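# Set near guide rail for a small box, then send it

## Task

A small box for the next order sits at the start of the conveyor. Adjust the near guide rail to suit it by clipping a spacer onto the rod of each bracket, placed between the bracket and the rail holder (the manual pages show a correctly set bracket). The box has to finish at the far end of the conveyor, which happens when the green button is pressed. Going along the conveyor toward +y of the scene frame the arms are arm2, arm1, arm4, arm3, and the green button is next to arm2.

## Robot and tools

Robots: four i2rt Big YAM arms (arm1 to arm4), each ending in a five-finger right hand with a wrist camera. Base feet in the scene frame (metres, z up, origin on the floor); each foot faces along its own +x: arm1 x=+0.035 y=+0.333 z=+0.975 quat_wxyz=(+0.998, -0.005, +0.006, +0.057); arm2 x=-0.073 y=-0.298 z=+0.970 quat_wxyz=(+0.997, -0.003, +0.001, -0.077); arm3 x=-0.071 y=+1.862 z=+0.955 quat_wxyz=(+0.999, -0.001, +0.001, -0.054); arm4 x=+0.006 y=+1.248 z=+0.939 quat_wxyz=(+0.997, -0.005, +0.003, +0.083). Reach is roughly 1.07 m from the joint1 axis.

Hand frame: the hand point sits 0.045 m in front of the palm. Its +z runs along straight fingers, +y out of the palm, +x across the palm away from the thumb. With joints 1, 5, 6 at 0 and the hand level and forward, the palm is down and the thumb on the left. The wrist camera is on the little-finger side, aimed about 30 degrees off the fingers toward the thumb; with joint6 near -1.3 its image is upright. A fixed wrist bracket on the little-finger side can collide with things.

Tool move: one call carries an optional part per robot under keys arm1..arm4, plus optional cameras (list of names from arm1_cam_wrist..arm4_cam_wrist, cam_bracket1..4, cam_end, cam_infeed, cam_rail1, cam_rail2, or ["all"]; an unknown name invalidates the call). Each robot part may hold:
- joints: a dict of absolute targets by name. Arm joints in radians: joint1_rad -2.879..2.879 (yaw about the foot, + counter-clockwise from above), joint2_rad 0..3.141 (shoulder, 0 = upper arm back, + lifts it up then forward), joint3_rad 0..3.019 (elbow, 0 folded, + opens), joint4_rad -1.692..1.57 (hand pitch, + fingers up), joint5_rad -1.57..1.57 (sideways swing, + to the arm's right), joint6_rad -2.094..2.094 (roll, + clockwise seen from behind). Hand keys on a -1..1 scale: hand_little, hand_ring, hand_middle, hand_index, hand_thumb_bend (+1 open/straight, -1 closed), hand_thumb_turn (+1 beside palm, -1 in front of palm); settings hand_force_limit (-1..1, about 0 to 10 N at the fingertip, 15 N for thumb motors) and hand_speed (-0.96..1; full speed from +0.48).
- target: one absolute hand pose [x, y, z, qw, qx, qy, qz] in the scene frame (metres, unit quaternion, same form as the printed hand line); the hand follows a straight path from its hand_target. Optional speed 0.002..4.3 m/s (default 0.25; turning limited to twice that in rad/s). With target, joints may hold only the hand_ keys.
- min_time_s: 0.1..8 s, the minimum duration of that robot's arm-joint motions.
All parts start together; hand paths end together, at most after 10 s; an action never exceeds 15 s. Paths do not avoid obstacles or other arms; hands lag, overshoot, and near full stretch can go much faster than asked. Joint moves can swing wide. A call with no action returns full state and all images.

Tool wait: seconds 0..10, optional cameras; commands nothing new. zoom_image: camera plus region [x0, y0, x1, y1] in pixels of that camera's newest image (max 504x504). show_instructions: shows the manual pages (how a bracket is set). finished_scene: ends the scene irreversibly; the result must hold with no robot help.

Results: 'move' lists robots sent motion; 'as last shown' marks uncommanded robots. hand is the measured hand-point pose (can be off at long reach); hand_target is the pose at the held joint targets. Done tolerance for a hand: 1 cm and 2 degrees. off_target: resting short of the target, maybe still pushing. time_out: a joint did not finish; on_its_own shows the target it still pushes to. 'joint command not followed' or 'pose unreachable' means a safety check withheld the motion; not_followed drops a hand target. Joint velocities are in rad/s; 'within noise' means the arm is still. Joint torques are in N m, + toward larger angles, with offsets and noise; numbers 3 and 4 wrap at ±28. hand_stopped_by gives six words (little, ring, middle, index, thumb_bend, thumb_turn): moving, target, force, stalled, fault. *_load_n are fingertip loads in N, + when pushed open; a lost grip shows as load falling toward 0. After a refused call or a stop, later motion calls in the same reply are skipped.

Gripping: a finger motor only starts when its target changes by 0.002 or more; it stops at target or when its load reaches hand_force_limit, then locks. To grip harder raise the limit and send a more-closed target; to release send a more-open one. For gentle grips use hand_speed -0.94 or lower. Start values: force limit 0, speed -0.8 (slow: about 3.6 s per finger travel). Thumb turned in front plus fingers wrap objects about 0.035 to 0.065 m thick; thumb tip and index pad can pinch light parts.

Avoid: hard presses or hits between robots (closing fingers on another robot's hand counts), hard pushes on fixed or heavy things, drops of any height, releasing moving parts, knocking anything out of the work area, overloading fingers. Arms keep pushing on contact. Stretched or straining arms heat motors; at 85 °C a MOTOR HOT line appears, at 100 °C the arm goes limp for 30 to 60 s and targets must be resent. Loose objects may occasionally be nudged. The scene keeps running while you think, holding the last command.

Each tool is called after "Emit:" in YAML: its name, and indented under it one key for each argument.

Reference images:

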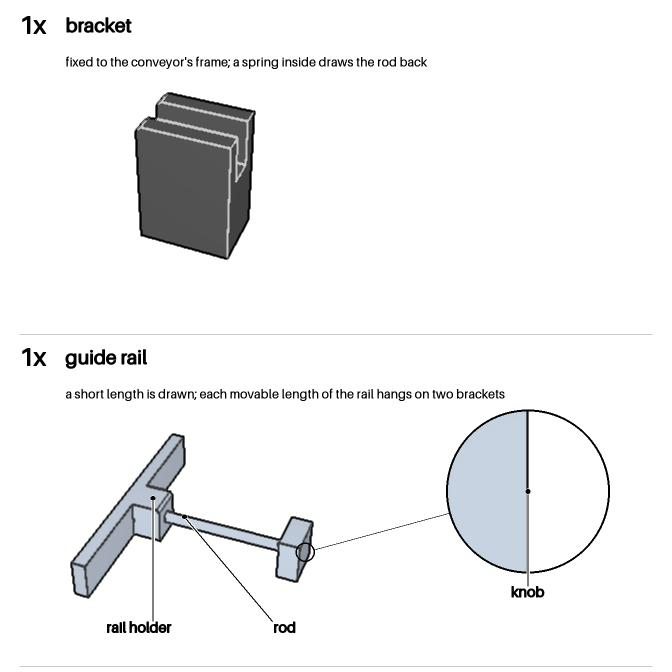

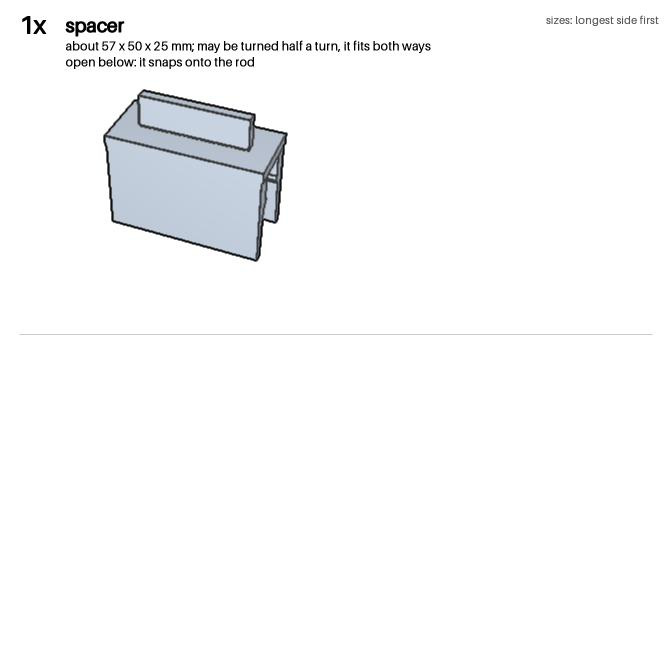

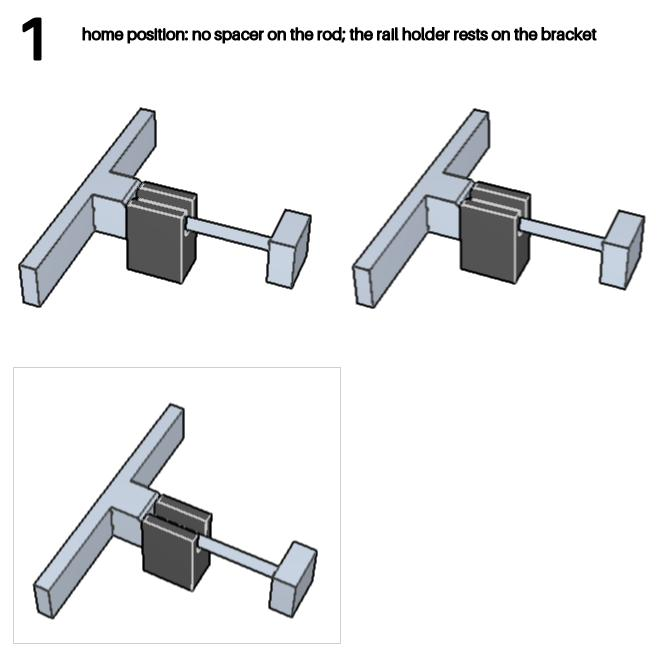

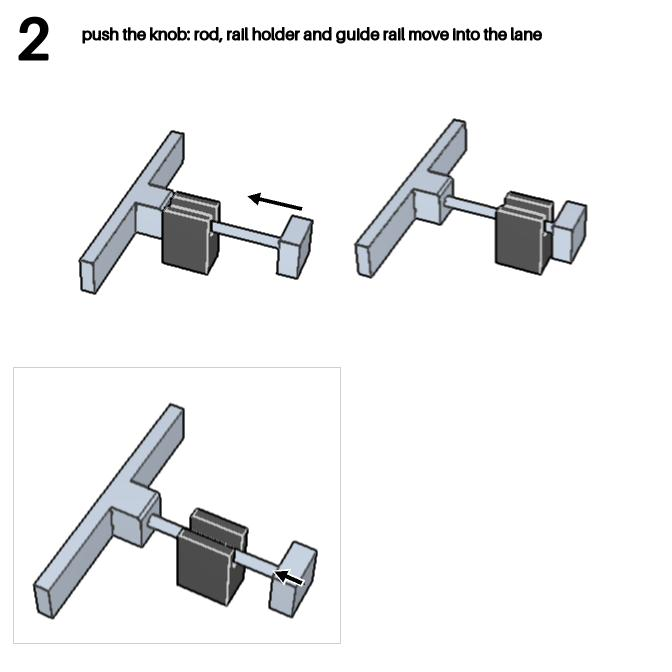

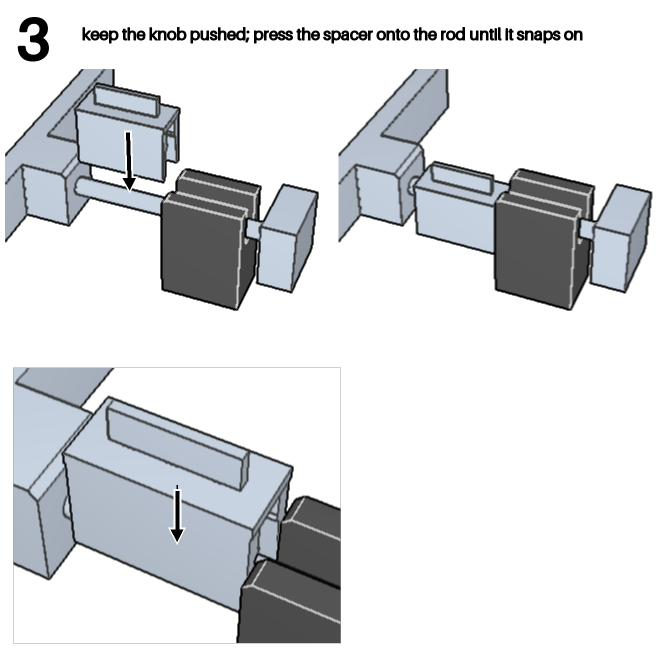

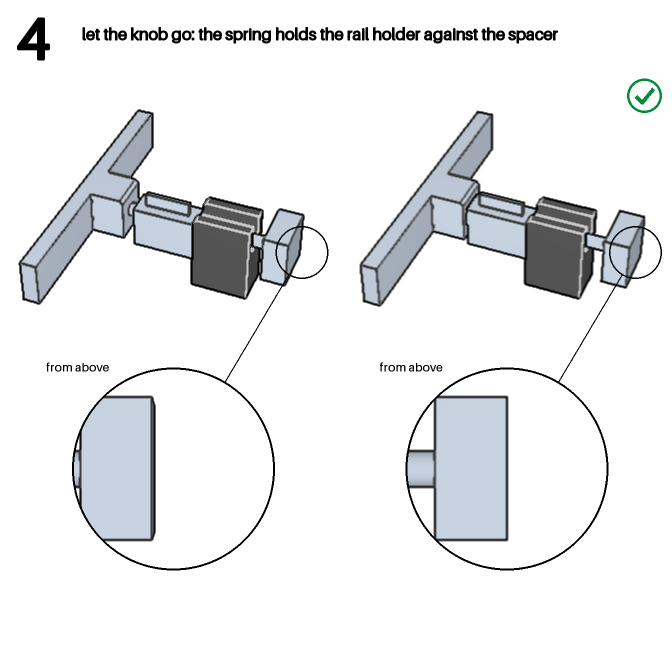

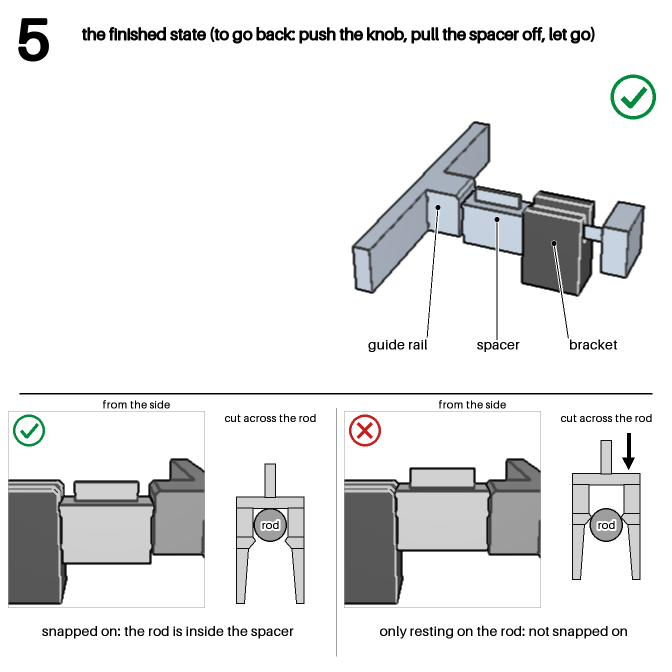

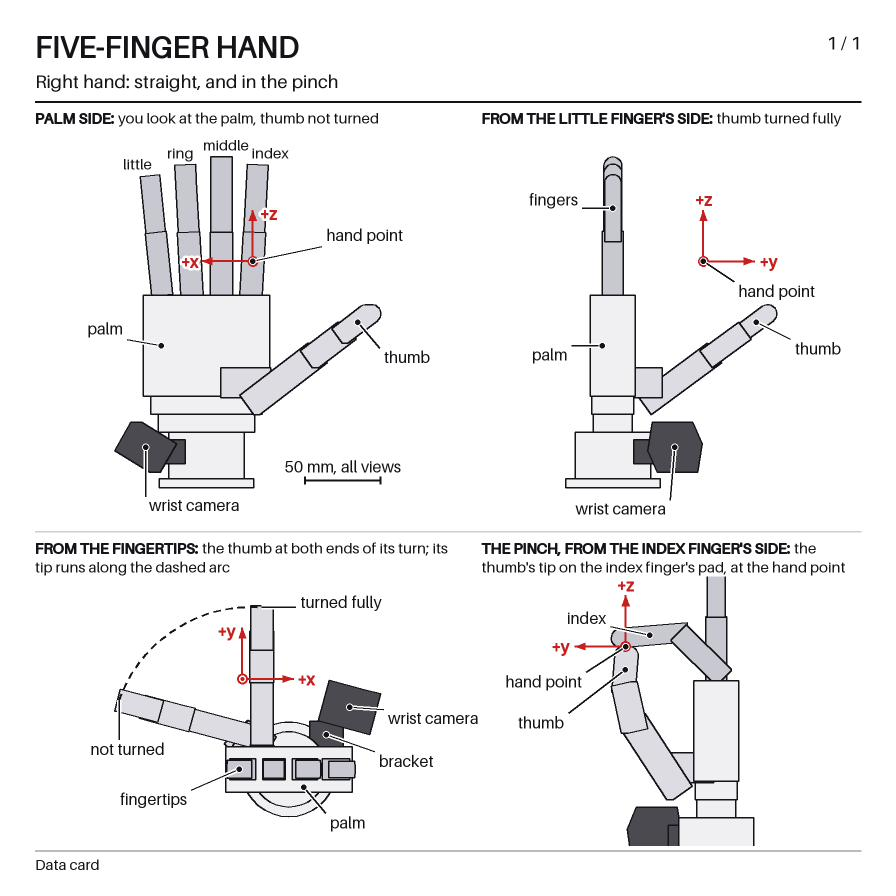

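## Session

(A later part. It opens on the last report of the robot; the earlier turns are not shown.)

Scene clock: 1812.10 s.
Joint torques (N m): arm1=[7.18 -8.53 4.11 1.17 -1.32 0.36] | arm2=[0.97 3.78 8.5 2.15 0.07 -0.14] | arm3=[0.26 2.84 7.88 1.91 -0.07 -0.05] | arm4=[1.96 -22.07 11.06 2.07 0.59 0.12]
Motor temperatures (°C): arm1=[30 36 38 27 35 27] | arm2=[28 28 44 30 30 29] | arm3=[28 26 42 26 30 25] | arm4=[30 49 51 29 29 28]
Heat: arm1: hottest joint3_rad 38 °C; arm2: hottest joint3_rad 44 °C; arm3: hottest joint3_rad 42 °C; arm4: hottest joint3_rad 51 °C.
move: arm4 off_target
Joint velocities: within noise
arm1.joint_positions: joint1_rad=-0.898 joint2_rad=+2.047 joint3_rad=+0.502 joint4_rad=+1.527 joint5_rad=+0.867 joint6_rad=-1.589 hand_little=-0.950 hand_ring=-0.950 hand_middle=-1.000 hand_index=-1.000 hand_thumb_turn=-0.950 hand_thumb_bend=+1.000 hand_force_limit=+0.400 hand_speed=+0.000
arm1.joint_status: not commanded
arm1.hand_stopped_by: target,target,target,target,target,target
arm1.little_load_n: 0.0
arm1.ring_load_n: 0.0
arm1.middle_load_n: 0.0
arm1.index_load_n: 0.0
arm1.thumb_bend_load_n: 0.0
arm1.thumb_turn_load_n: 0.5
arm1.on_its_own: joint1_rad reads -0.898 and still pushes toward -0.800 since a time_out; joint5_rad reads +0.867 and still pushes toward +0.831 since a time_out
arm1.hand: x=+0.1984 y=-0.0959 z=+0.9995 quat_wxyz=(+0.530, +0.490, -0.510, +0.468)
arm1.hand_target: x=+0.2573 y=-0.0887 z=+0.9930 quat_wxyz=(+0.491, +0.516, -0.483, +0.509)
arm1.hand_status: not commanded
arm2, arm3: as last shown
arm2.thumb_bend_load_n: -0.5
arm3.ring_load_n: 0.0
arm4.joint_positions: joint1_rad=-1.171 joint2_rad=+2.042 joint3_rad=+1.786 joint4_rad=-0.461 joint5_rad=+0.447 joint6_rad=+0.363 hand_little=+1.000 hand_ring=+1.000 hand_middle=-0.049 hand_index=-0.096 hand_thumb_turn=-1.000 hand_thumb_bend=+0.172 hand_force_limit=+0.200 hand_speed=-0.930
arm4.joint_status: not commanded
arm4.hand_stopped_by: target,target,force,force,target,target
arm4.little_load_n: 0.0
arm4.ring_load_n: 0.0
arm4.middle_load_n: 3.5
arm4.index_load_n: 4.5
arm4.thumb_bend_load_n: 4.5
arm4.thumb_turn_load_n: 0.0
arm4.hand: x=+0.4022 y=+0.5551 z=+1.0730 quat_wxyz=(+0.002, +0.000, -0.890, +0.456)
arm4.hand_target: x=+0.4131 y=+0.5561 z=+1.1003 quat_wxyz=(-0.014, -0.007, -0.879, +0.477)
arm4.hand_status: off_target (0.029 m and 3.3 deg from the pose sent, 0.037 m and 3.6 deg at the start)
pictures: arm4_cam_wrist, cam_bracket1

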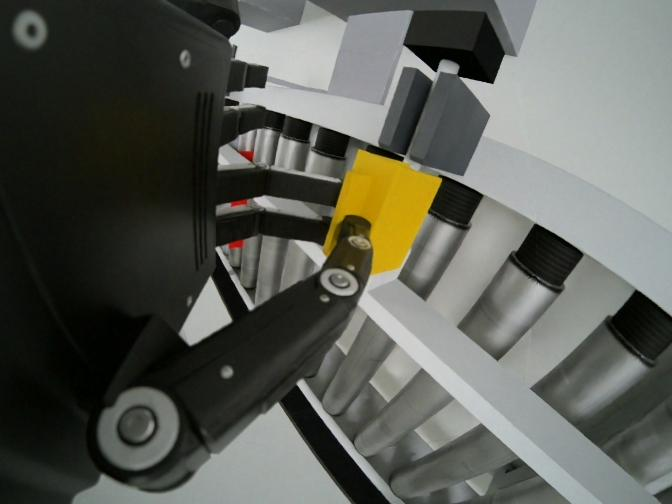

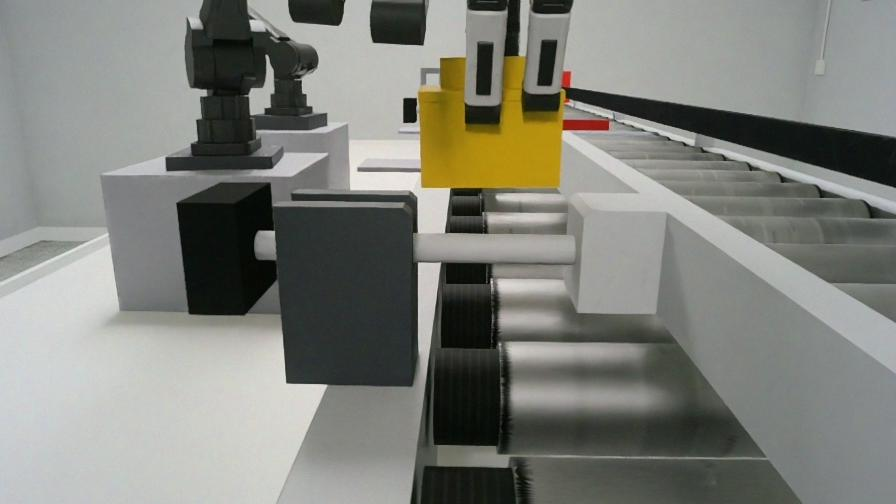

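Emit:
move:
  cameras: ["cam_bracket2","cam_bracket1","arm4_cam_wrist"]

Emit:
zoom_image:
  camera: "cam_bracket2"
  region: [200, 220, 520, 450]

Emit:
zoom_image:
  camera: "cam_bracket1"
  region: [260, 80, 580, 400]

Scene clock: 1819.33 s.
Joint torques (N m): arm1=[7.06 -8.59 4.15 1.06 -1.33 0.34] | arm2=[0.97 3.78 8.5 2.15 0.07 -0.15] | arm3=[0.26 2.84 7.87 1.91 -0.08 -0.05] | arm4=[2.14 -22.18 11.06 2.03 0.59 0.11]
Motor temperatures (°C): arm1=[30 36 38 27 35 27] | arm2=[28 28 44 30 30 29] | arm3=[28 26 42 26 30 25] | arm4=[30 48 51 29 29 28]
Heat: arm1: hottest joint3_rad 38 °C; arm2: hottest joint3_rad 44 °C; arm3: hottest joint3_rad 42 °C; arm4: hottest joint3_rad 51 °C.
Joint velocities: within noise
arm1.joint_positions: joint1_rad=-0.898 joint2_rad=+2.047 joint3_rad=+0.502 joint4_rad=+1.527 joint5_rad=+0.867 joint6_rad=-1.589 hand_little=-0.950 hand_ring=-0.950 hand_middle=-1.000 hand_index=-1.000 hand_thumb_turn=-0.950 hand_thumb_bend=+1.000 hand_force_limit=+0.400 hand_speed=+0.000
arm1.joint_status: not commanded
arm1.hand_stopped_by: target,target,target,target,target,target
arm1.little_load_n: 0.0
arm1.ring_load_n: 0.0
arm1.middle_load_n: 0.0
arm1.index_load_n: 0.0
arm1.thumb_bend_load_n: 0.0
arm1.thumb_turn_load_n: 0.5
arm1.on_its_own: joint1_rad reads -0.898 and still pushes toward -0.800 since a time_out; joint5_rad reads +0.867 and still pushes toward +0.831 since a time_out
arm1.hand: x=+0.1984 y=-0.0959 z=+0.9995 quat_wxyz=(+0.530, +0.490, -0.510, +0.468) (m; scene frame)
arm1.hand_target: x=+0.2573 y=-0.0887 z=+0.9930 quat_wxyz=(+0.491, +0.516, -0.483, +0.509) (m; scene frame)
arm1.hand_status: not commanded
arm2.joint_positions: joint1_rad=+0.146 joint2_rad=+0.560 joint3_rad=+1.336 joint4_rad=-1.211 joint5_rad=+0.058 joint6_rad=-1.149 hand_little=+1.000 hand_ring=+1.000 hand_middle=+1.000 hand_index=+1.000 hand_thumb_turn=+1.000 hand_thumb_bend=+1.000 hand_force_limit=+0.000 hand_speed=-0.800
arm2.joint_status: not commanded
arm2.hand_stopped_by: target,target,target,target,target,target
arm2.little_load_n: 0.0
arm2.ring_load_n: 0.0
arm2.middle_load_n: 0.0
arm2.index_load_n: 0.0
arm2.thumb_bend_load_n: 0.0
arm2.thumb_turn_load_n: 0.0
arm2.hand: x=+0.1562 y=-0.3514 z=+1.4671 quat_wxyz=(-0.084, +0.821, -0.194, +0.530) (m; scene frame)
arm2.hand_target: x=+0.1552 y=-0.3513 z=+1.4789 quat_wxyz=(-0.086, +0.814, -0.192, +0.541) (m; scene frame)
arm2.hand_status: not commanded
arm3.joint_positions: joint1_rad=-0.183 joint2_rad=+0.625 joint3_rad=+1.366 joint4_rad=-1.295 joint5_rad=-0.032 joint6_rad=-1.281 hand_little=+1.000 hand_ring=+1.000 hand_middle=+1.000 hand_index=+1.000 hand_thumb_turn=+1.000 hand_thumb_bend=+1.000 hand_force_limit=+0.000 hand_speed=-0.800
arm3.joint_status: not commanded
arm3.hand_stopped_by: target,target,target,target,target,target
arm3.little_load_n: 0.0
arm3.ring_load_n: 0.0
arm3.middle_load_n: 0.0
arm3.index_load_n: 0.0
arm3.thumb_bend_load_n: 0.0
arm3.thumb_turn_load_n: 0.0
arm3.hand: x=+0.1496 y=+1.7528 z=+1.4379 quat_wxyz=(-0.013, +0.840, -0.242, +0.485) (m; scene frame)
arm3.hand_target: x=+0.1488 y=+1.7531 z=+1.4458 quat_wxyz=(-0.013, +0.836, -0.241, +0.494) (m; scene frame)
arm3.hand_status: not commanded
arm4.joint_positions: joint1_rad=-1.171 joint2_rad=+2.042 joint3_rad=+1.786 joint4_rad=-0.461 joint5_rad=+0.447 joint6_rad=+0.363 hand_little=+1.000 hand_ring=+1.000 hand_middle=-0.049 hand_index=-0.096 hand_thumb_turn=-1.000 hand_thumb_bend=+0.172 hand_force_limit=+0.200 hand_speed=-0.930
arm4.joint_status: not commanded
arm4.hand_stopped_by: target,target,force,force,target,target
arm4.little_load_n: 0.0
arm4.ring_load_n: 0.0
arm4.middle_load_n: 3.5
arm4.index_load_n: 4.5
arm4.thumb_bend_load_n: 4.0
arm4.thumb_turn_load_n: 0.0
arm4.hand: x=+0.4022 y=+0.5551 z=+1.0730 quat_wxyz=(+0.002, +0.000, -0.890, +0.456) (m; scene frame)
arm4.hand_target: x=+0.4131 y=+0.5561 z=+1.1003 quat_wxyz=(-0.014, -0.007, -0.879, +0.477) (m; scene frame)
arm4.hand_status: off_target (0.029 m and 3.3 deg from the pose sent, 0.037 m and 3.6 deg at the start)
pictures: arm4_cam_wrist, cam_bracket1, cam_bracket2

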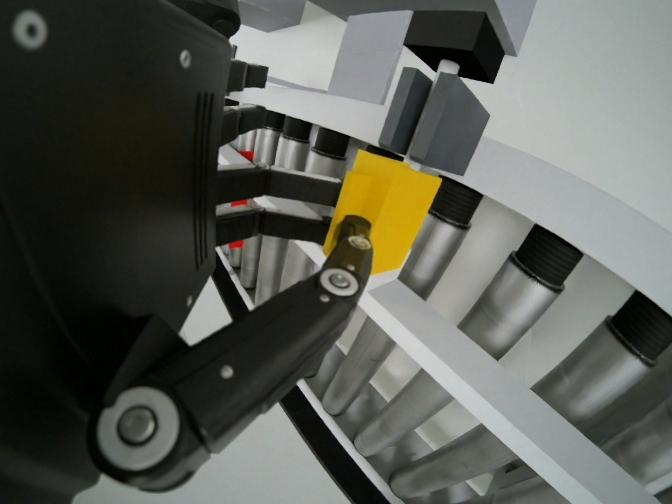

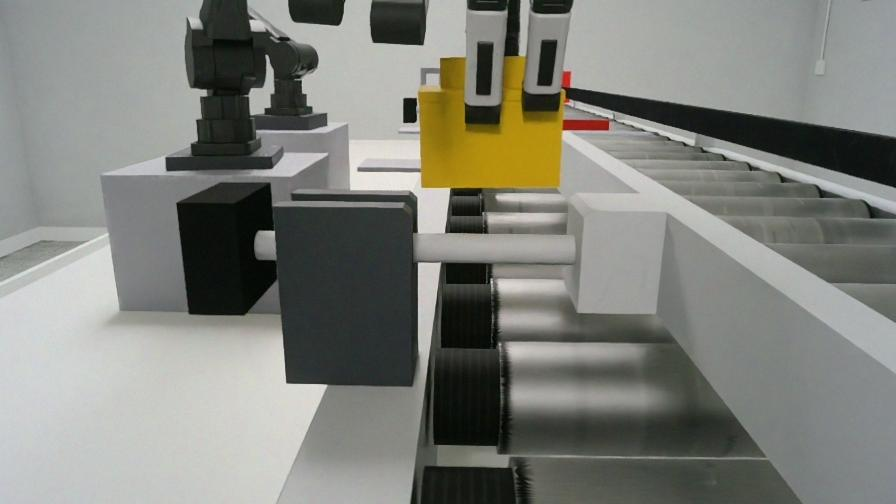

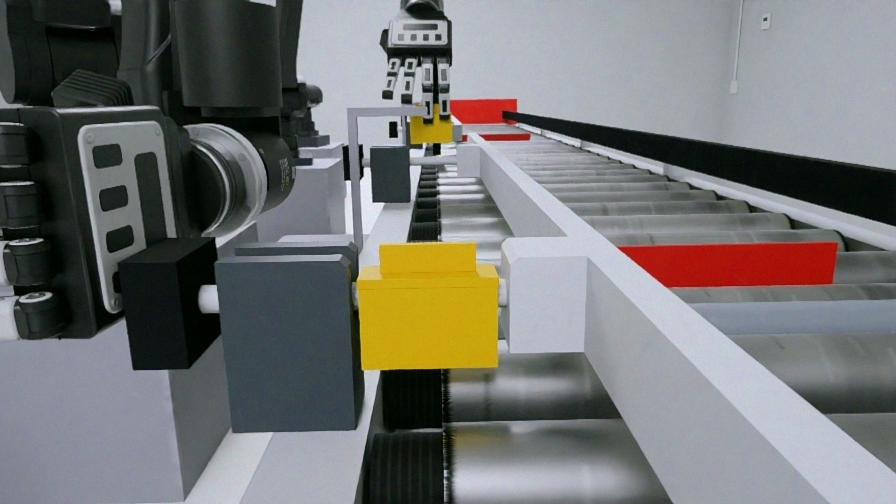

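Scaled by 1.575.

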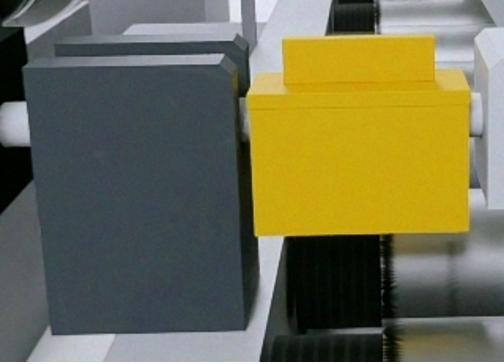

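Scaled by 1.575.

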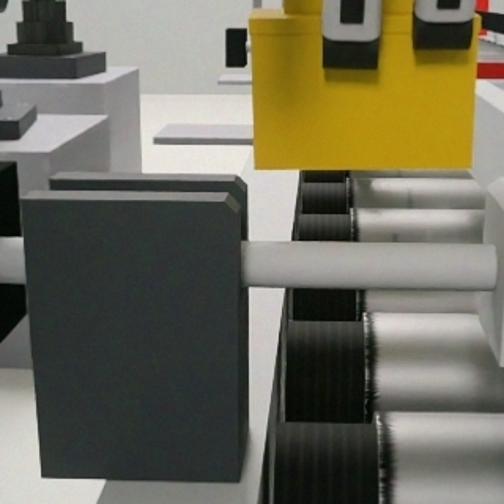

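Emit:
move:
  arm4: {"target":[0.413,0.546,1.078,0.013,0.007,0.8681,-0.4961],"speed":0.08}
  cameras: ["cam_bracket1","arm4_cam_wrist"]

Emit:
zoom_image:
  camera: "cam_bracket1"
  region: [400, 70, 600, 270]

Scene clock: 1843.90 s.
Joint torques (N m): arm1=[6.83 -8.94 4.12 1.14 -1.35 0.35] | arm2=[0.97 3.84 8.51 2.17 0.06 -0.15] | arm3=[0.26 2.84 7.88 1.91 -0.07 -0.05] | arm4=[1.85 -20.13 11.12 2.11 0.58 -0.07]
Motor temperatures (°C): arm1=[30 36 38 27 35 27] | arm2=[28 28 44 30 30 29] | arm3=[28 26 42 26 30 25] | arm4=[30 46 50 29 29 28]
Heat: arm1: hottest joint3_rad 38 °C; arm2: hottest joint3_rad 44 °C; arm3: hottest joint3_rad 42 °C; arm4: hottest joint3_rad 50 °C.
move: arm4 off_target
Joint velocities: within noise
arm1, arm2, arm3: as last shown
arm1.little_load_n: 0.5
arm1.thumb_turn_load_n: 0.0
arm1.on_its_own: joint1_rad reads -0.898 and still pushes toward -0.800 since a time_out; joint5_rad reads +0.867 and still pushes toward +0.831 since a time_out
arm3.thumb_turn_load_n: -0.5
arm4.joint_positions: joint1_rad=-1.171 joint2_rad=+2.042 joint3_rad=+1.740 joint4_rad=-0.345 joint5_rad=+0.462 joint6_rad=+0.363 hand_little=+1.000 hand_ring=+1.000 hand_middle=-0.049 hand_index=-0.096 hand_thumb_turn=-1.000 hand_thumb_bend=+0.172 hand_force_limit=+0.200 hand_speed=-0.930
arm4.joint_status: not commanded
arm4.hand_stopped_by: target,target,force,force,target,target
arm4.little_load_n: 0.0
arm4.ring_load_n: 0.0
arm4.middle_load_n: 3.5
arm4.index_load_n: 4.5
arm4.thumb_bend_load_n: 4.0
arm4.thumb_turn_load_n: 0.0
arm4.hand: x=+0.4046 y=+0.5457 z=+1.0694 quat_wxyz=(-0.009, -0.012, -0.874, +0.485)
arm4.hand_target: x=+0.4131 y=+0.5457 z=+1.0781 quat_wxyz=(-0.013, -0.007, -0.868, +0.497)
arm4.hand_status: off_target (0.012 m and 1.6 deg from the pose sent, 0.015 m and 5.5 deg at the start)
pictures: arm4_cam_wrist, cam_bracket1

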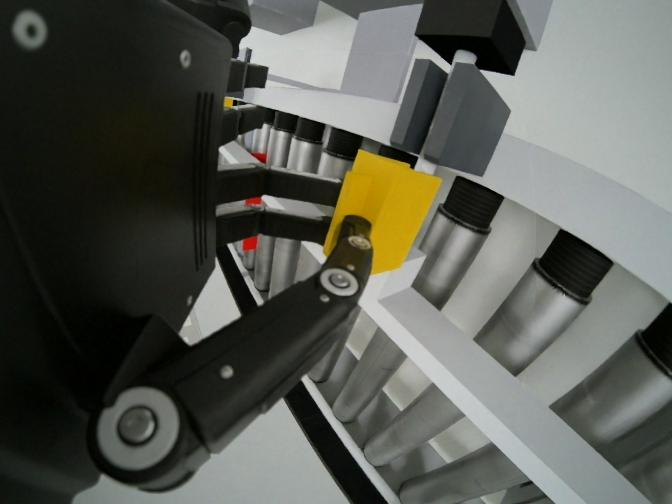

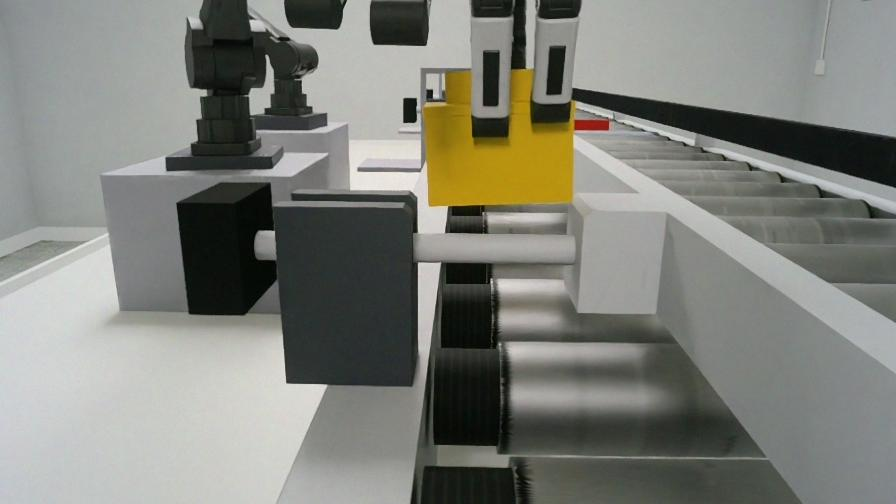

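Scaled by 2.520.

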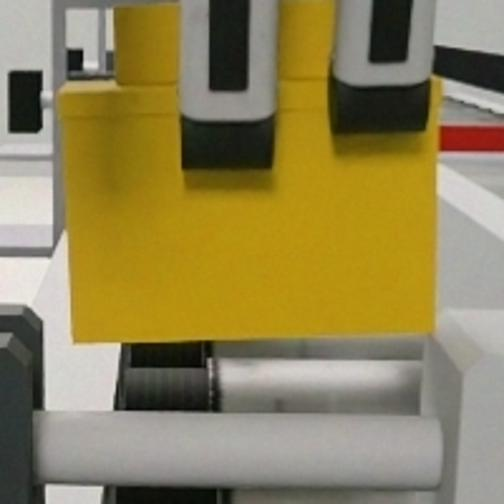

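Emit:
move:
  arm4: {"target":[0.413,0.542,1.052,-0.0097,-0.006,0.868,-0.496],"speed":0.08}
  cameras: ["cam_bracket1","arm4_cam_wrist"]

Emit:
zoom_image:
  camera: "cam_bracket1"
  region: [400, 90, 600, 290]

Scene clock: 1861.10 s.
Joint torques (N m): arm1=[6.89 -9 4.22 0.94 -1.37 0.35] | arm2=[0.91 3.84 8.5 2.17 0.07 -0.15] | arm3=[0.21 2.84 7.88 1.91 -0.07 -0.05] | arm4=[2.02 -19.19 11.18 1.98 0.55 -0.14]
Motor temperatures (°C): arm1=[30 36 38 27 35 27] | arm2=[28 28 44 30 30 29] | arm3=[28 26 42 26 30 25] | arm4=[30 45 52 29 29 28]
Heat: arm1: hottest joint3_rad 38 °C; arm2: hottest joint3_rad 44 °C; arm3: hottest joint3_rad 42 °C; arm4: hottest joint3_rad 52 °C.
move: arm4 off_target
Joint velocities: within noise
arm1, arm2, arm3: as last shown
arm1.little_load_n: 0.0
arm1.thumb_bend_load_n: 0.5
arm1.thumb_turn_load_n: 0.5
arm1.on_its_own: joint1_rad reads -0.898 and still pushes toward -0.800 since a time_out; joint5_rad reads +0.867 and still pushes toward +0.831 since a time_out
arm2.index_load_n: -0.5
arm3.thumb_turn_load_n: 0.0
arm4.joint_positions: joint1_rad=-1.168 joint2_rad=+2.070 joint3_rad=+1.740 joint4_rad=-0.317 joint5_rad=+0.493 joint6_rad=+0.335 hand_little=+1.000 hand_ring=+1.000 hand_middle=-0.049 hand_index=-0.096 hand_thumb_turn=-1.000 hand_thumb_bend=+0.172 hand_force_limit=+0.200 hand_speed=-0.930
arm4.joint_status: not commanded
arm4.hand_stopped_by: target,target,force,force,target,target
arm4.little_load_n: 0.0
arm4.ring_load_n: 0.0
arm4.middle_load_n: 3.5
arm4.index_load_n: 5.0
arm4.thumb_bend_load_n: 4.0
arm4.thumb_turn_load_n: 0.0
arm4.hand: x=+0.4021 y=+0.5406 z=+1.0530 quat_wxyz=(+0.010, -0.005, -0.872, +0.489)
arm4.hand_target: x=+0.4126 y=+0.5424 z=+1.0510 quat_wxyz=(+0.010, +0.007, -0.869, +0.495)
arm4.hand_status: off_target (0.011 m and 1.6 deg from the pose sent, 0.020 m and 3.3 deg at the start)
pictures: arm4_cam_wrist, cam_bracket1

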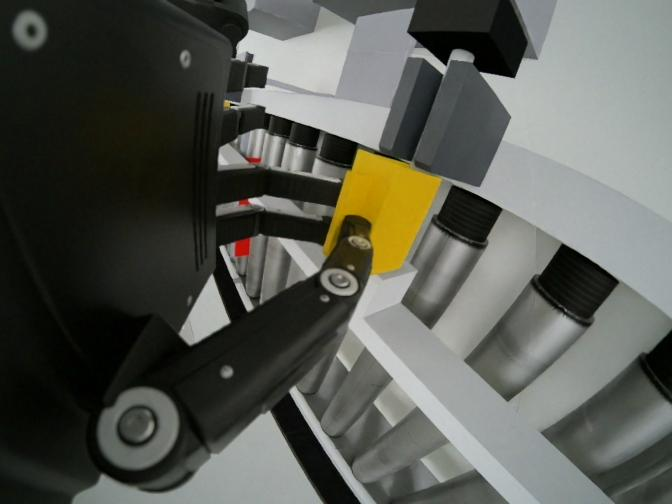

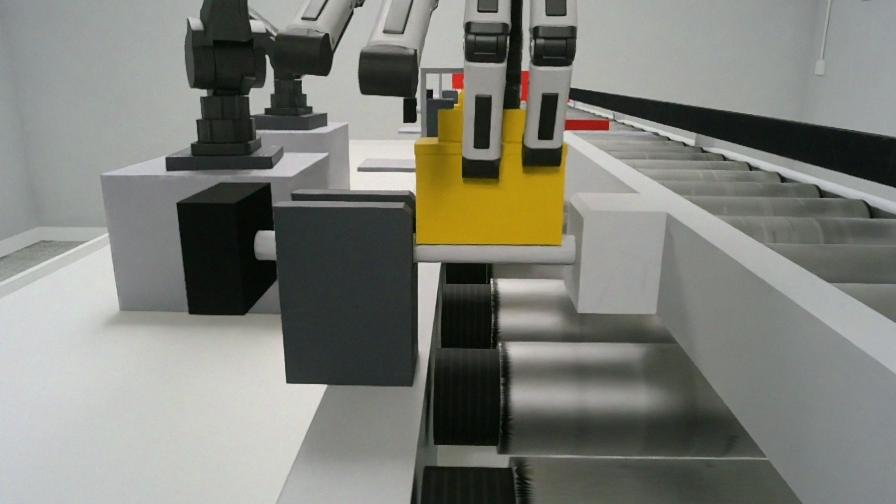

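Scaled by 2.520.

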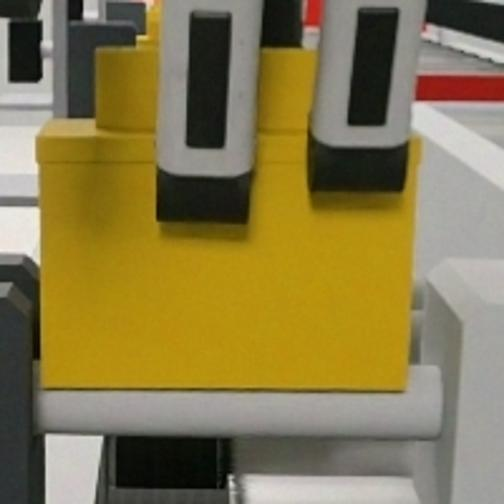

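Emit:
move:
  arm4: {"target":[0.421,0.548,1.050,-0.0097,-0.006,0.868,-0.496],"speed":0.04}
  cameras: ["cam_bracket1"]

Emit:
zoom_image:
  camera: "cam_bracket1"
  region: [400, 90, 600, 290]

Scene clock: 1871.30 s.
Joint torques (N m): arm1=[7.12 -8.7 4.15 1.06 -1.35 0.34] | arm2=[0.91 3.78 8.49 2.17 0.07 -0.15] | arm3=[0.21 2.78 7.87 1.91 -0.08 -0.06] | arm4=[2.2 -19.19 10.89 1.99 0.57 -0.06]
Motor temperatures (°C): arm1=[30 36 38 27 35 27] | arm2=[28 28 44 30 30 29] | arm3=[28 26 42 26 30 25] | arm4=[30 46 53 29 29 28]
Heat: arm1: hottest joint3_rad 38 °C; arm2: hottest joint3_rad 44 °C; arm3: hottest joint3_rad 42 °C; arm4: hottest joint3_rad 53 °C.
move: arm4 off_target
Joint velocities: within noise
arm1, arm2, arm3: as last shown
arm1.thumb_bend_load_n: 0.0
arm1.thumb_turn_load_n: 0.0
arm1.on_its_own: joint1_rad reads -0.898 and still pushes toward -0.800 since a time_out; joint5_rad reads +0.867 and still pushes toward +0.831 since a time_out
arm2.index_load_n: 0.0
arm4.joint_positions: joint1_rad=-1.165 joint2_rad=+2.070 joint3_rad=+1.740 joint4_rad=-0.317 joint5_rad=+0.505 joint6_rad=+0.335 hand_little=+1.000 hand_ring=+1.000 hand_middle=-0.049 hand_index=-0.096 hand_thumb_turn=-1.000 hand_thumb_bend=+0.172 hand_force_limit=+0.200 hand_speed=-0.930
arm4.joint_status: not commanded
arm4.hand_stopped_by: target,target,force,force,target,target
arm4.little_load_n: 0.0
arm4.ring_load_n: 0.0
arm4.middle_load_n: 3.5
arm4.index_load_n: 4.5
arm4.thumb_bend_load_n: 4.5
arm4.thumb_turn_load_n: 0.0
arm4.hand: x=+0.4020 y=+0.5410 z=+1.0534 quat_wxyz=(+0.014, -0.007, -0.871, +0.491)
arm4.hand_target: x=+0.4131 y=+0.5438 z=+1.0501 quat_wxyz=(+0.013, +0.001, -0.868, +0.496)
arm4.hand_status: off_target (0.021 m and 1.7 deg from the pose sent, 0.021 m and 1.6 deg at the start)

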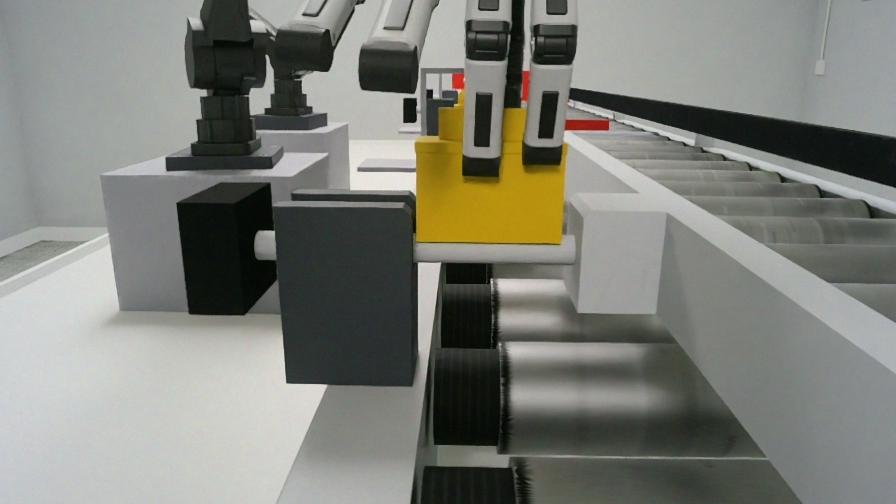

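Scaled by 2.520.

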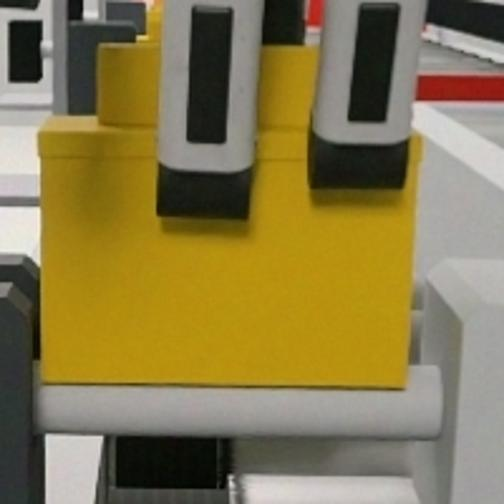

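Emit:
move:
  arm4: {"joints":{"joint1_rad":-1.138},"min_time_s":1}
  cameras: ["cam_bracket1"]

Emit:
zoom_image:
  camera: "cam_bracket1"
  region: [400, 90, 600, 290]

Scene clock: 1875.03 s.
Joint torques (N m): arm1=[6.89 -9.23 4.22 1.14 -1.32 0.32] | arm2=[0.91 3.84 8.5 2.17 0.07 -0.15] | arm3=[0.26 2.84 7.88 1.91 -0.08 -0.05] | arm4=[2.43 -19.25 10.86 1.89 0.46 -0.07]
Motor temperatures (°C): arm1=[30 36 38 27 35 27] | arm2=[28 28 44 30 30 29] | arm3=[28 26 42 26 30 25] | arm4=[30 46 53 29 29 28]
Heat: arm1: hottest joint3_rad 38 °C; arm2: hottest joint3_rad 44 °C; arm3: hottest joint3_rad 42 °C; arm4: hottest joint3_rad 53 °C.
move: arm4 done
Joint velocities: within noise
arm1, arm2, arm3: as last shown
arm1.thumb_turn_load_n: 0.5
arm1.on_its_own: joint1_rad reads -0.898 and still pushes toward -0.800 since a time_out; joint5_rad reads +0.867 and still pushes toward +0.831 since a time_out
arm4.joint_positions: joint1_rad=-1.159 joint2_rad=+2.070 joint3_rad=+1.740 joint4_rad=-0.315 joint5_rad=+0.508 joint6_rad=+0.331 hand_little=+1.000 hand_ring=+1.000 hand_middle=-0.049 hand_index=-0.096 hand_thumb_turn=-1.000 hand_thumb_bend=+0.172 hand_force_limit=+0.200 hand_speed=-0.930
arm4.joint_status: all done
arm4.hand_stopped_by: target,target,force,force,target,target
arm4.little_load_n: 0.0
arm4.ring_load_n: 0.0
arm4.middle_load_n: 3.5
arm4.index_load_n: 4.5
arm4.thumb_bend_load_n: 4.5
arm4.thumb_turn_load_n: 0.0
arm4.hand: x=+0.4057 y=+0.5430 z=+1.0536 quat_wxyz=(+0.014, -0.003, -0.870, +0.492)
arm4.hand_target: x=+0.4198 y=+0.5481 z=+1.0498 quat_wxyz=(+0.011, +0.008, -0.868, +0.496)
arm4.hand_status: not commanded

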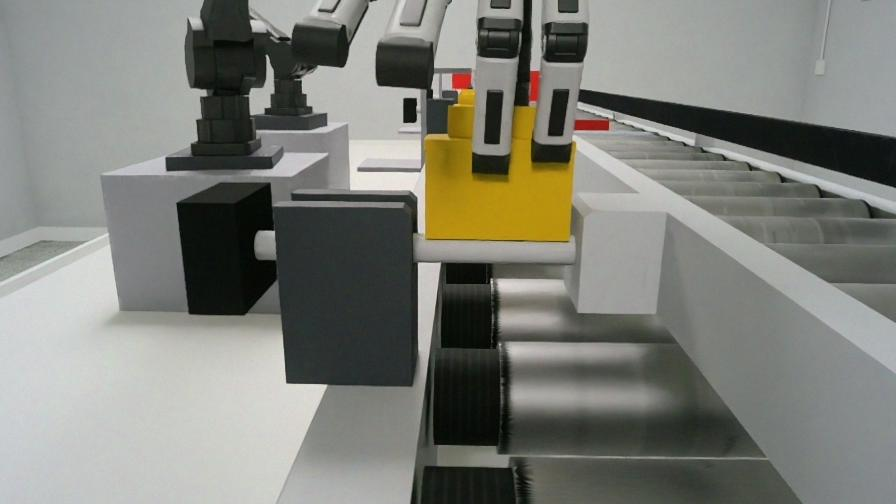

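Scaled by 2.520.

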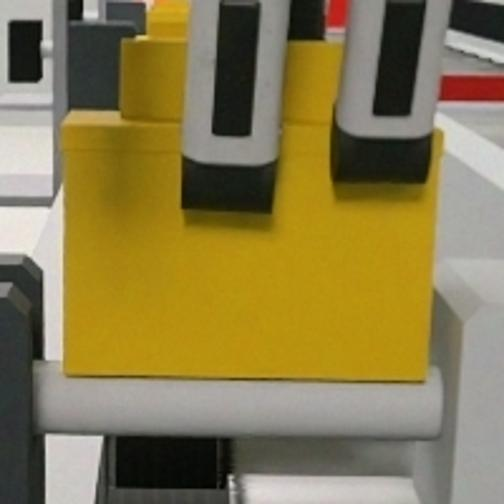

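Emit:
move:
  arm4: {"target":[0.420,0.549,1.028,-0.011,-0.008,0.868,-0.496],"speed":0.05}
  cameras: ["cam_bracket1"]

Emit:
zoom_image:
  camera: "cam_bracket1"
  region: [400, 120, 600, 320]

Scene clock: 1880.57 s.
Joint torques (N m): arm1=[6.77 -9.05 4.26 1.16 -1.31 0.36] | arm2=[0.91 3.78 8.51 2.15 0.07 -0.15] | arm3=[0.21 2.84 7.87 1.91 -0.08 -0.05] | arm4=[2.37 -18.26 10.11 1.68 0.39 -0.07]
Motor temperatures (°C): arm1=[30 36 38 27 35 27] | arm2=[28 28 44 30 30 29] | arm3=[28 26 42 26 30 25] | arm4=[30 47 53 29 29 28]
Heat: arm1: hottest joint3_rad 38 °C; arm2: hottest joint3_rad 44 °C; arm3: hottest joint3_rad 42 °C; arm4: hottest joint3_rad 53 °C.
move: arm4 off_target
Joint velocities: within noise
arm1, arm2, arm3: as last shown
arm1.middle_load_n: -0.5
arm1.index_load_n: -0.5
arm1.on_its_own: joint1_rad reads -0.898 and still pushes toward -0.800 since a time_out; joint5_rad reads +0.867 and still pushes toward +0.831 since a time_out
arm3.thumb_turn_load_n: 0.5
arm4.joint_positions: joint1_rad=-1.157 joint2_rad=+2.074 joint3_rad=+1.714 joint4_rad=-0.259 joint5_rad=+0.511 joint6_rad=+0.337 hand_little=+1.000 hand_ring=+1.000 hand_middle=-0.049 hand_index=-0.096 hand_thumb_turn=-1.000 hand_thumb_bend=+0.172 hand_force_limit=+0.200 hand_speed=-0.930
arm4.joint_status: not commanded
arm4.hand_stopped_by: target,target,force,force,target,target
arm4.little_load_n: 0.0
arm4.ring_load_n: 0.0
arm4.middle_load_n: 3.5
arm4.index_load_n: 4.5
arm4.thumb_bend_load_n: 4.5
arm4.thumb_turn_load_n: 0.0
arm4.hand: x=+0.4079 y=+0.5411 z=+1.0466 quat_wxyz=(+0.007, -0.009, -0.865, +0.502)
arm4.hand_target: x=+0.4197 y=+0.5494 z=+1.0286 quat_wxyz=(+0.010, +0.005, -0.868, +0.497)
arm4.hand_status: off_target (0.024 m and 2.2 deg from the pose sent, 0.030 m and 1.4 deg at the start)

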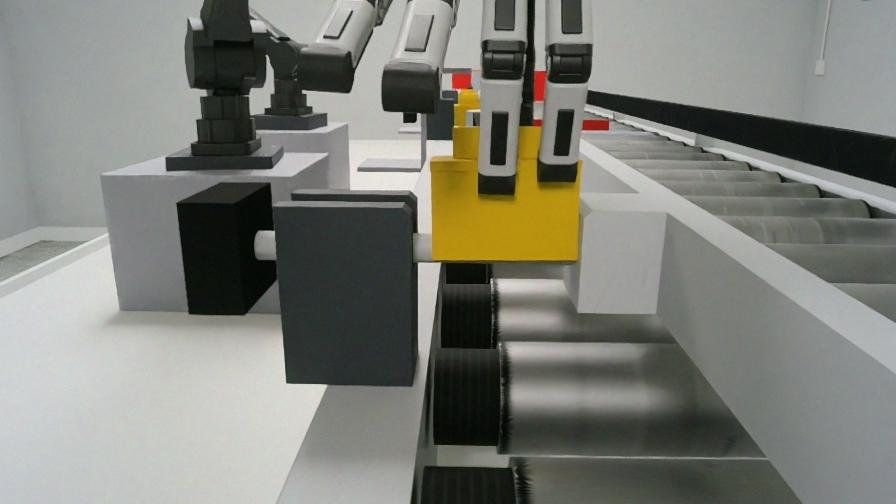

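Scaled by 2.520.

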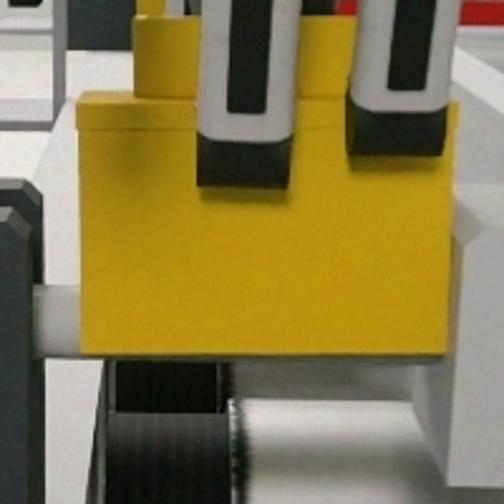

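Emit:
move:
  arm4: {"target":[0.419,0.556,1.095,-0.011,-0.008,0.868,-0.496],"speed":0.06}
  cameras: ["cam_bracket1"]

Emit:
zoom_image:
  camera: "cam_bracket1"
  region: [400, 70, 600, 270]

Scene clock: 1893.13 s.
Joint torques (N m): arm1=[7.06 -8.88 4 1.26 -1.33 0.33] | arm2=[0.97 3.78 8.51 2.19 0.07 -0.15] | arm3=[0.21 2.84 7.87 1.91 -0.08 -0.05] | arm4=[1.73 -21.3 14.69 0.62 0.34 -0.1]
Motor temperatures (°C): arm1=[30 36 38 27 35 27] | arm2=[28 28 44 30 30 29] | arm3=[28 26 42 26 30 25] | arm4=[30 47 51 29 29 28]
Heat: arm1: hottest joint3_rad 38 °C; arm2: hottest joint3_rad 44 °C; arm3: hottest joint3_rad 42 °C; arm4: hottest joint3_rad 51 °C.
move: arm4 off_target
Joint velocities: within noise
arm1, arm2, arm3: as last shown
arm1.middle_load_n: 0.0
arm1.index_load_n: 0.0
arm1.on_its_own: joint1_rad reads -0.898 and still pushes toward -0.800 since a time_out; joint5_rad reads +0.867 and still pushes toward +0.831 since a time_out
arm2.index_load_n: -0.5
arm3.thumb_turn_load_n: 0.0
arm4.joint_positions: joint1_rad=-1.132 joint2_rad=+2.044 joint3_rad=+1.730 joint4_rad=-0.374 joint5_rad=+0.515 joint6_rad=+0.337 hand_little=+1.000 hand_ring=+1.000 hand_middle=-0.049 hand_index=-0.096 hand_thumb_turn=-1.000 hand_thumb_bend=+0.172 hand_force_limit=+0.200 hand_speed=-0.930
arm4.joint_status: not commanded
arm4.hand_stopped_by: target,target,force,force,target,target
arm4.little_load_n: 0.0
arm4.ring_load_n: 0.0
arm4.middle_load_n: 2.0
arm4.index_load_n: 4.0
arm4.thumb_bend_load_n: 3.5
arm4.thumb_turn_load_n: 0.0
arm4.hand: x=+0.4149 y=+0.5653 z=+1.0576 quat_wxyz=(+0.020, +0.010, -0.878, +0.477)
arm4.hand_target: x=+0.4272 y=+0.5618 z=+1.0945 quat_wxyz=(+0.008, +0.014, -0.868, +0.496)
arm4.hand_status: off_target (0.039 m and 2.6 deg from the pose sent, 0.052 m and 2.2 deg at the start)

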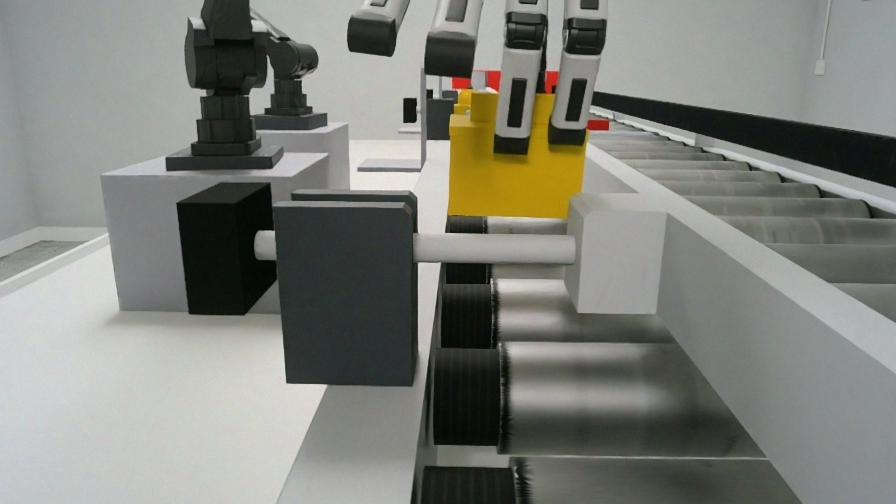

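Scaled by 2.520.

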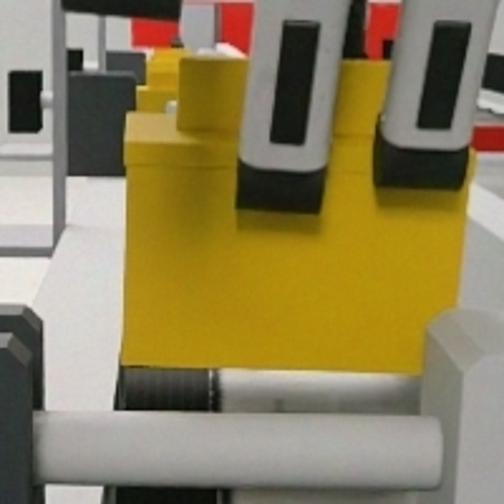

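Emit:
move:
  arm4: {"joints":{"joint1_rad":-1.167},"min_time_s":1}

Scene clock: 1899.13 s.
Joint torques (N m): arm1=[6.71 -8.88 4.15 1.06 -1.31 0.36] | arm2=[0.97 3.78 8.5 2.17 0.07 -0.15] | arm3=[0.26 2.84 7.87 1.92 -0.07 -0.05] | arm4=[0.15 -21.54 14.72 0.62 0.35 -0.1]
Motor temperatures (°C): arm1=[30 36 38 27 36 27] | arm2=[28 28 44 30 30 29] | arm3=[28 26 42 26 30 25] | arm4=[30 47 52 29 29 28]
Heat: arm1: hottest joint3_rad 38 °C; arm2: hottest joint3_rad 44 °C; arm3: hottest joint3_rad 42 °C; arm4: hottest joint3_rad 52 °C.
move: arm4 done
Joint velocities: within noise
arm1, arm2, arm3: as last shown
arm1.on_its_own: joint1_rad reads -0.898 and still pushes toward -0.800 since a time_out; joint5_rad reads +0.867 and still pushes toward +0.831 since a time_out
arm2.index_load_n: 0.0
arm3.middle_load_n: -0.5
arm4.joint_positions: joint1_rad=-1.154 joint2_rad=+2.044 joint3_rad=+1.730 joint4_rad=-0.374 joint5_rad=+0.515 joint6_rad=+0.337 hand_little=+1.000 hand_ring=+1.000 hand_middle=-0.049 hand_index=-0.096 hand_thumb_turn=-1.000 hand_thumb_bend=+0.172 hand_force_limit=+0.200 hand_speed=-0.930
arm4.joint_status: all done
arm4.hand_stopped_by: target,target,force,force,target,target
arm4.little_load_n: 0.0
arm4.ring_load_n: 0.0
arm4.middle_load_n: 2.5
arm4.index_load_n: 3.5
arm4.thumb_bend_load_n: 4.0
arm4.thumb_turn_load_n: 0.0
arm4.hand: x=+0.4001 y=+0.5566 z=+1.0578 quat_wxyz=(+0.025, +0.001, -0.878, +0.477)
arm4.hand_target: x=+0.3956 y=+0.5435 z=+1.0947 quat_wxyz=(+0.019, -0.006, -0.868, +0.496)
arm4.hand_status: not commanded
pictures: none


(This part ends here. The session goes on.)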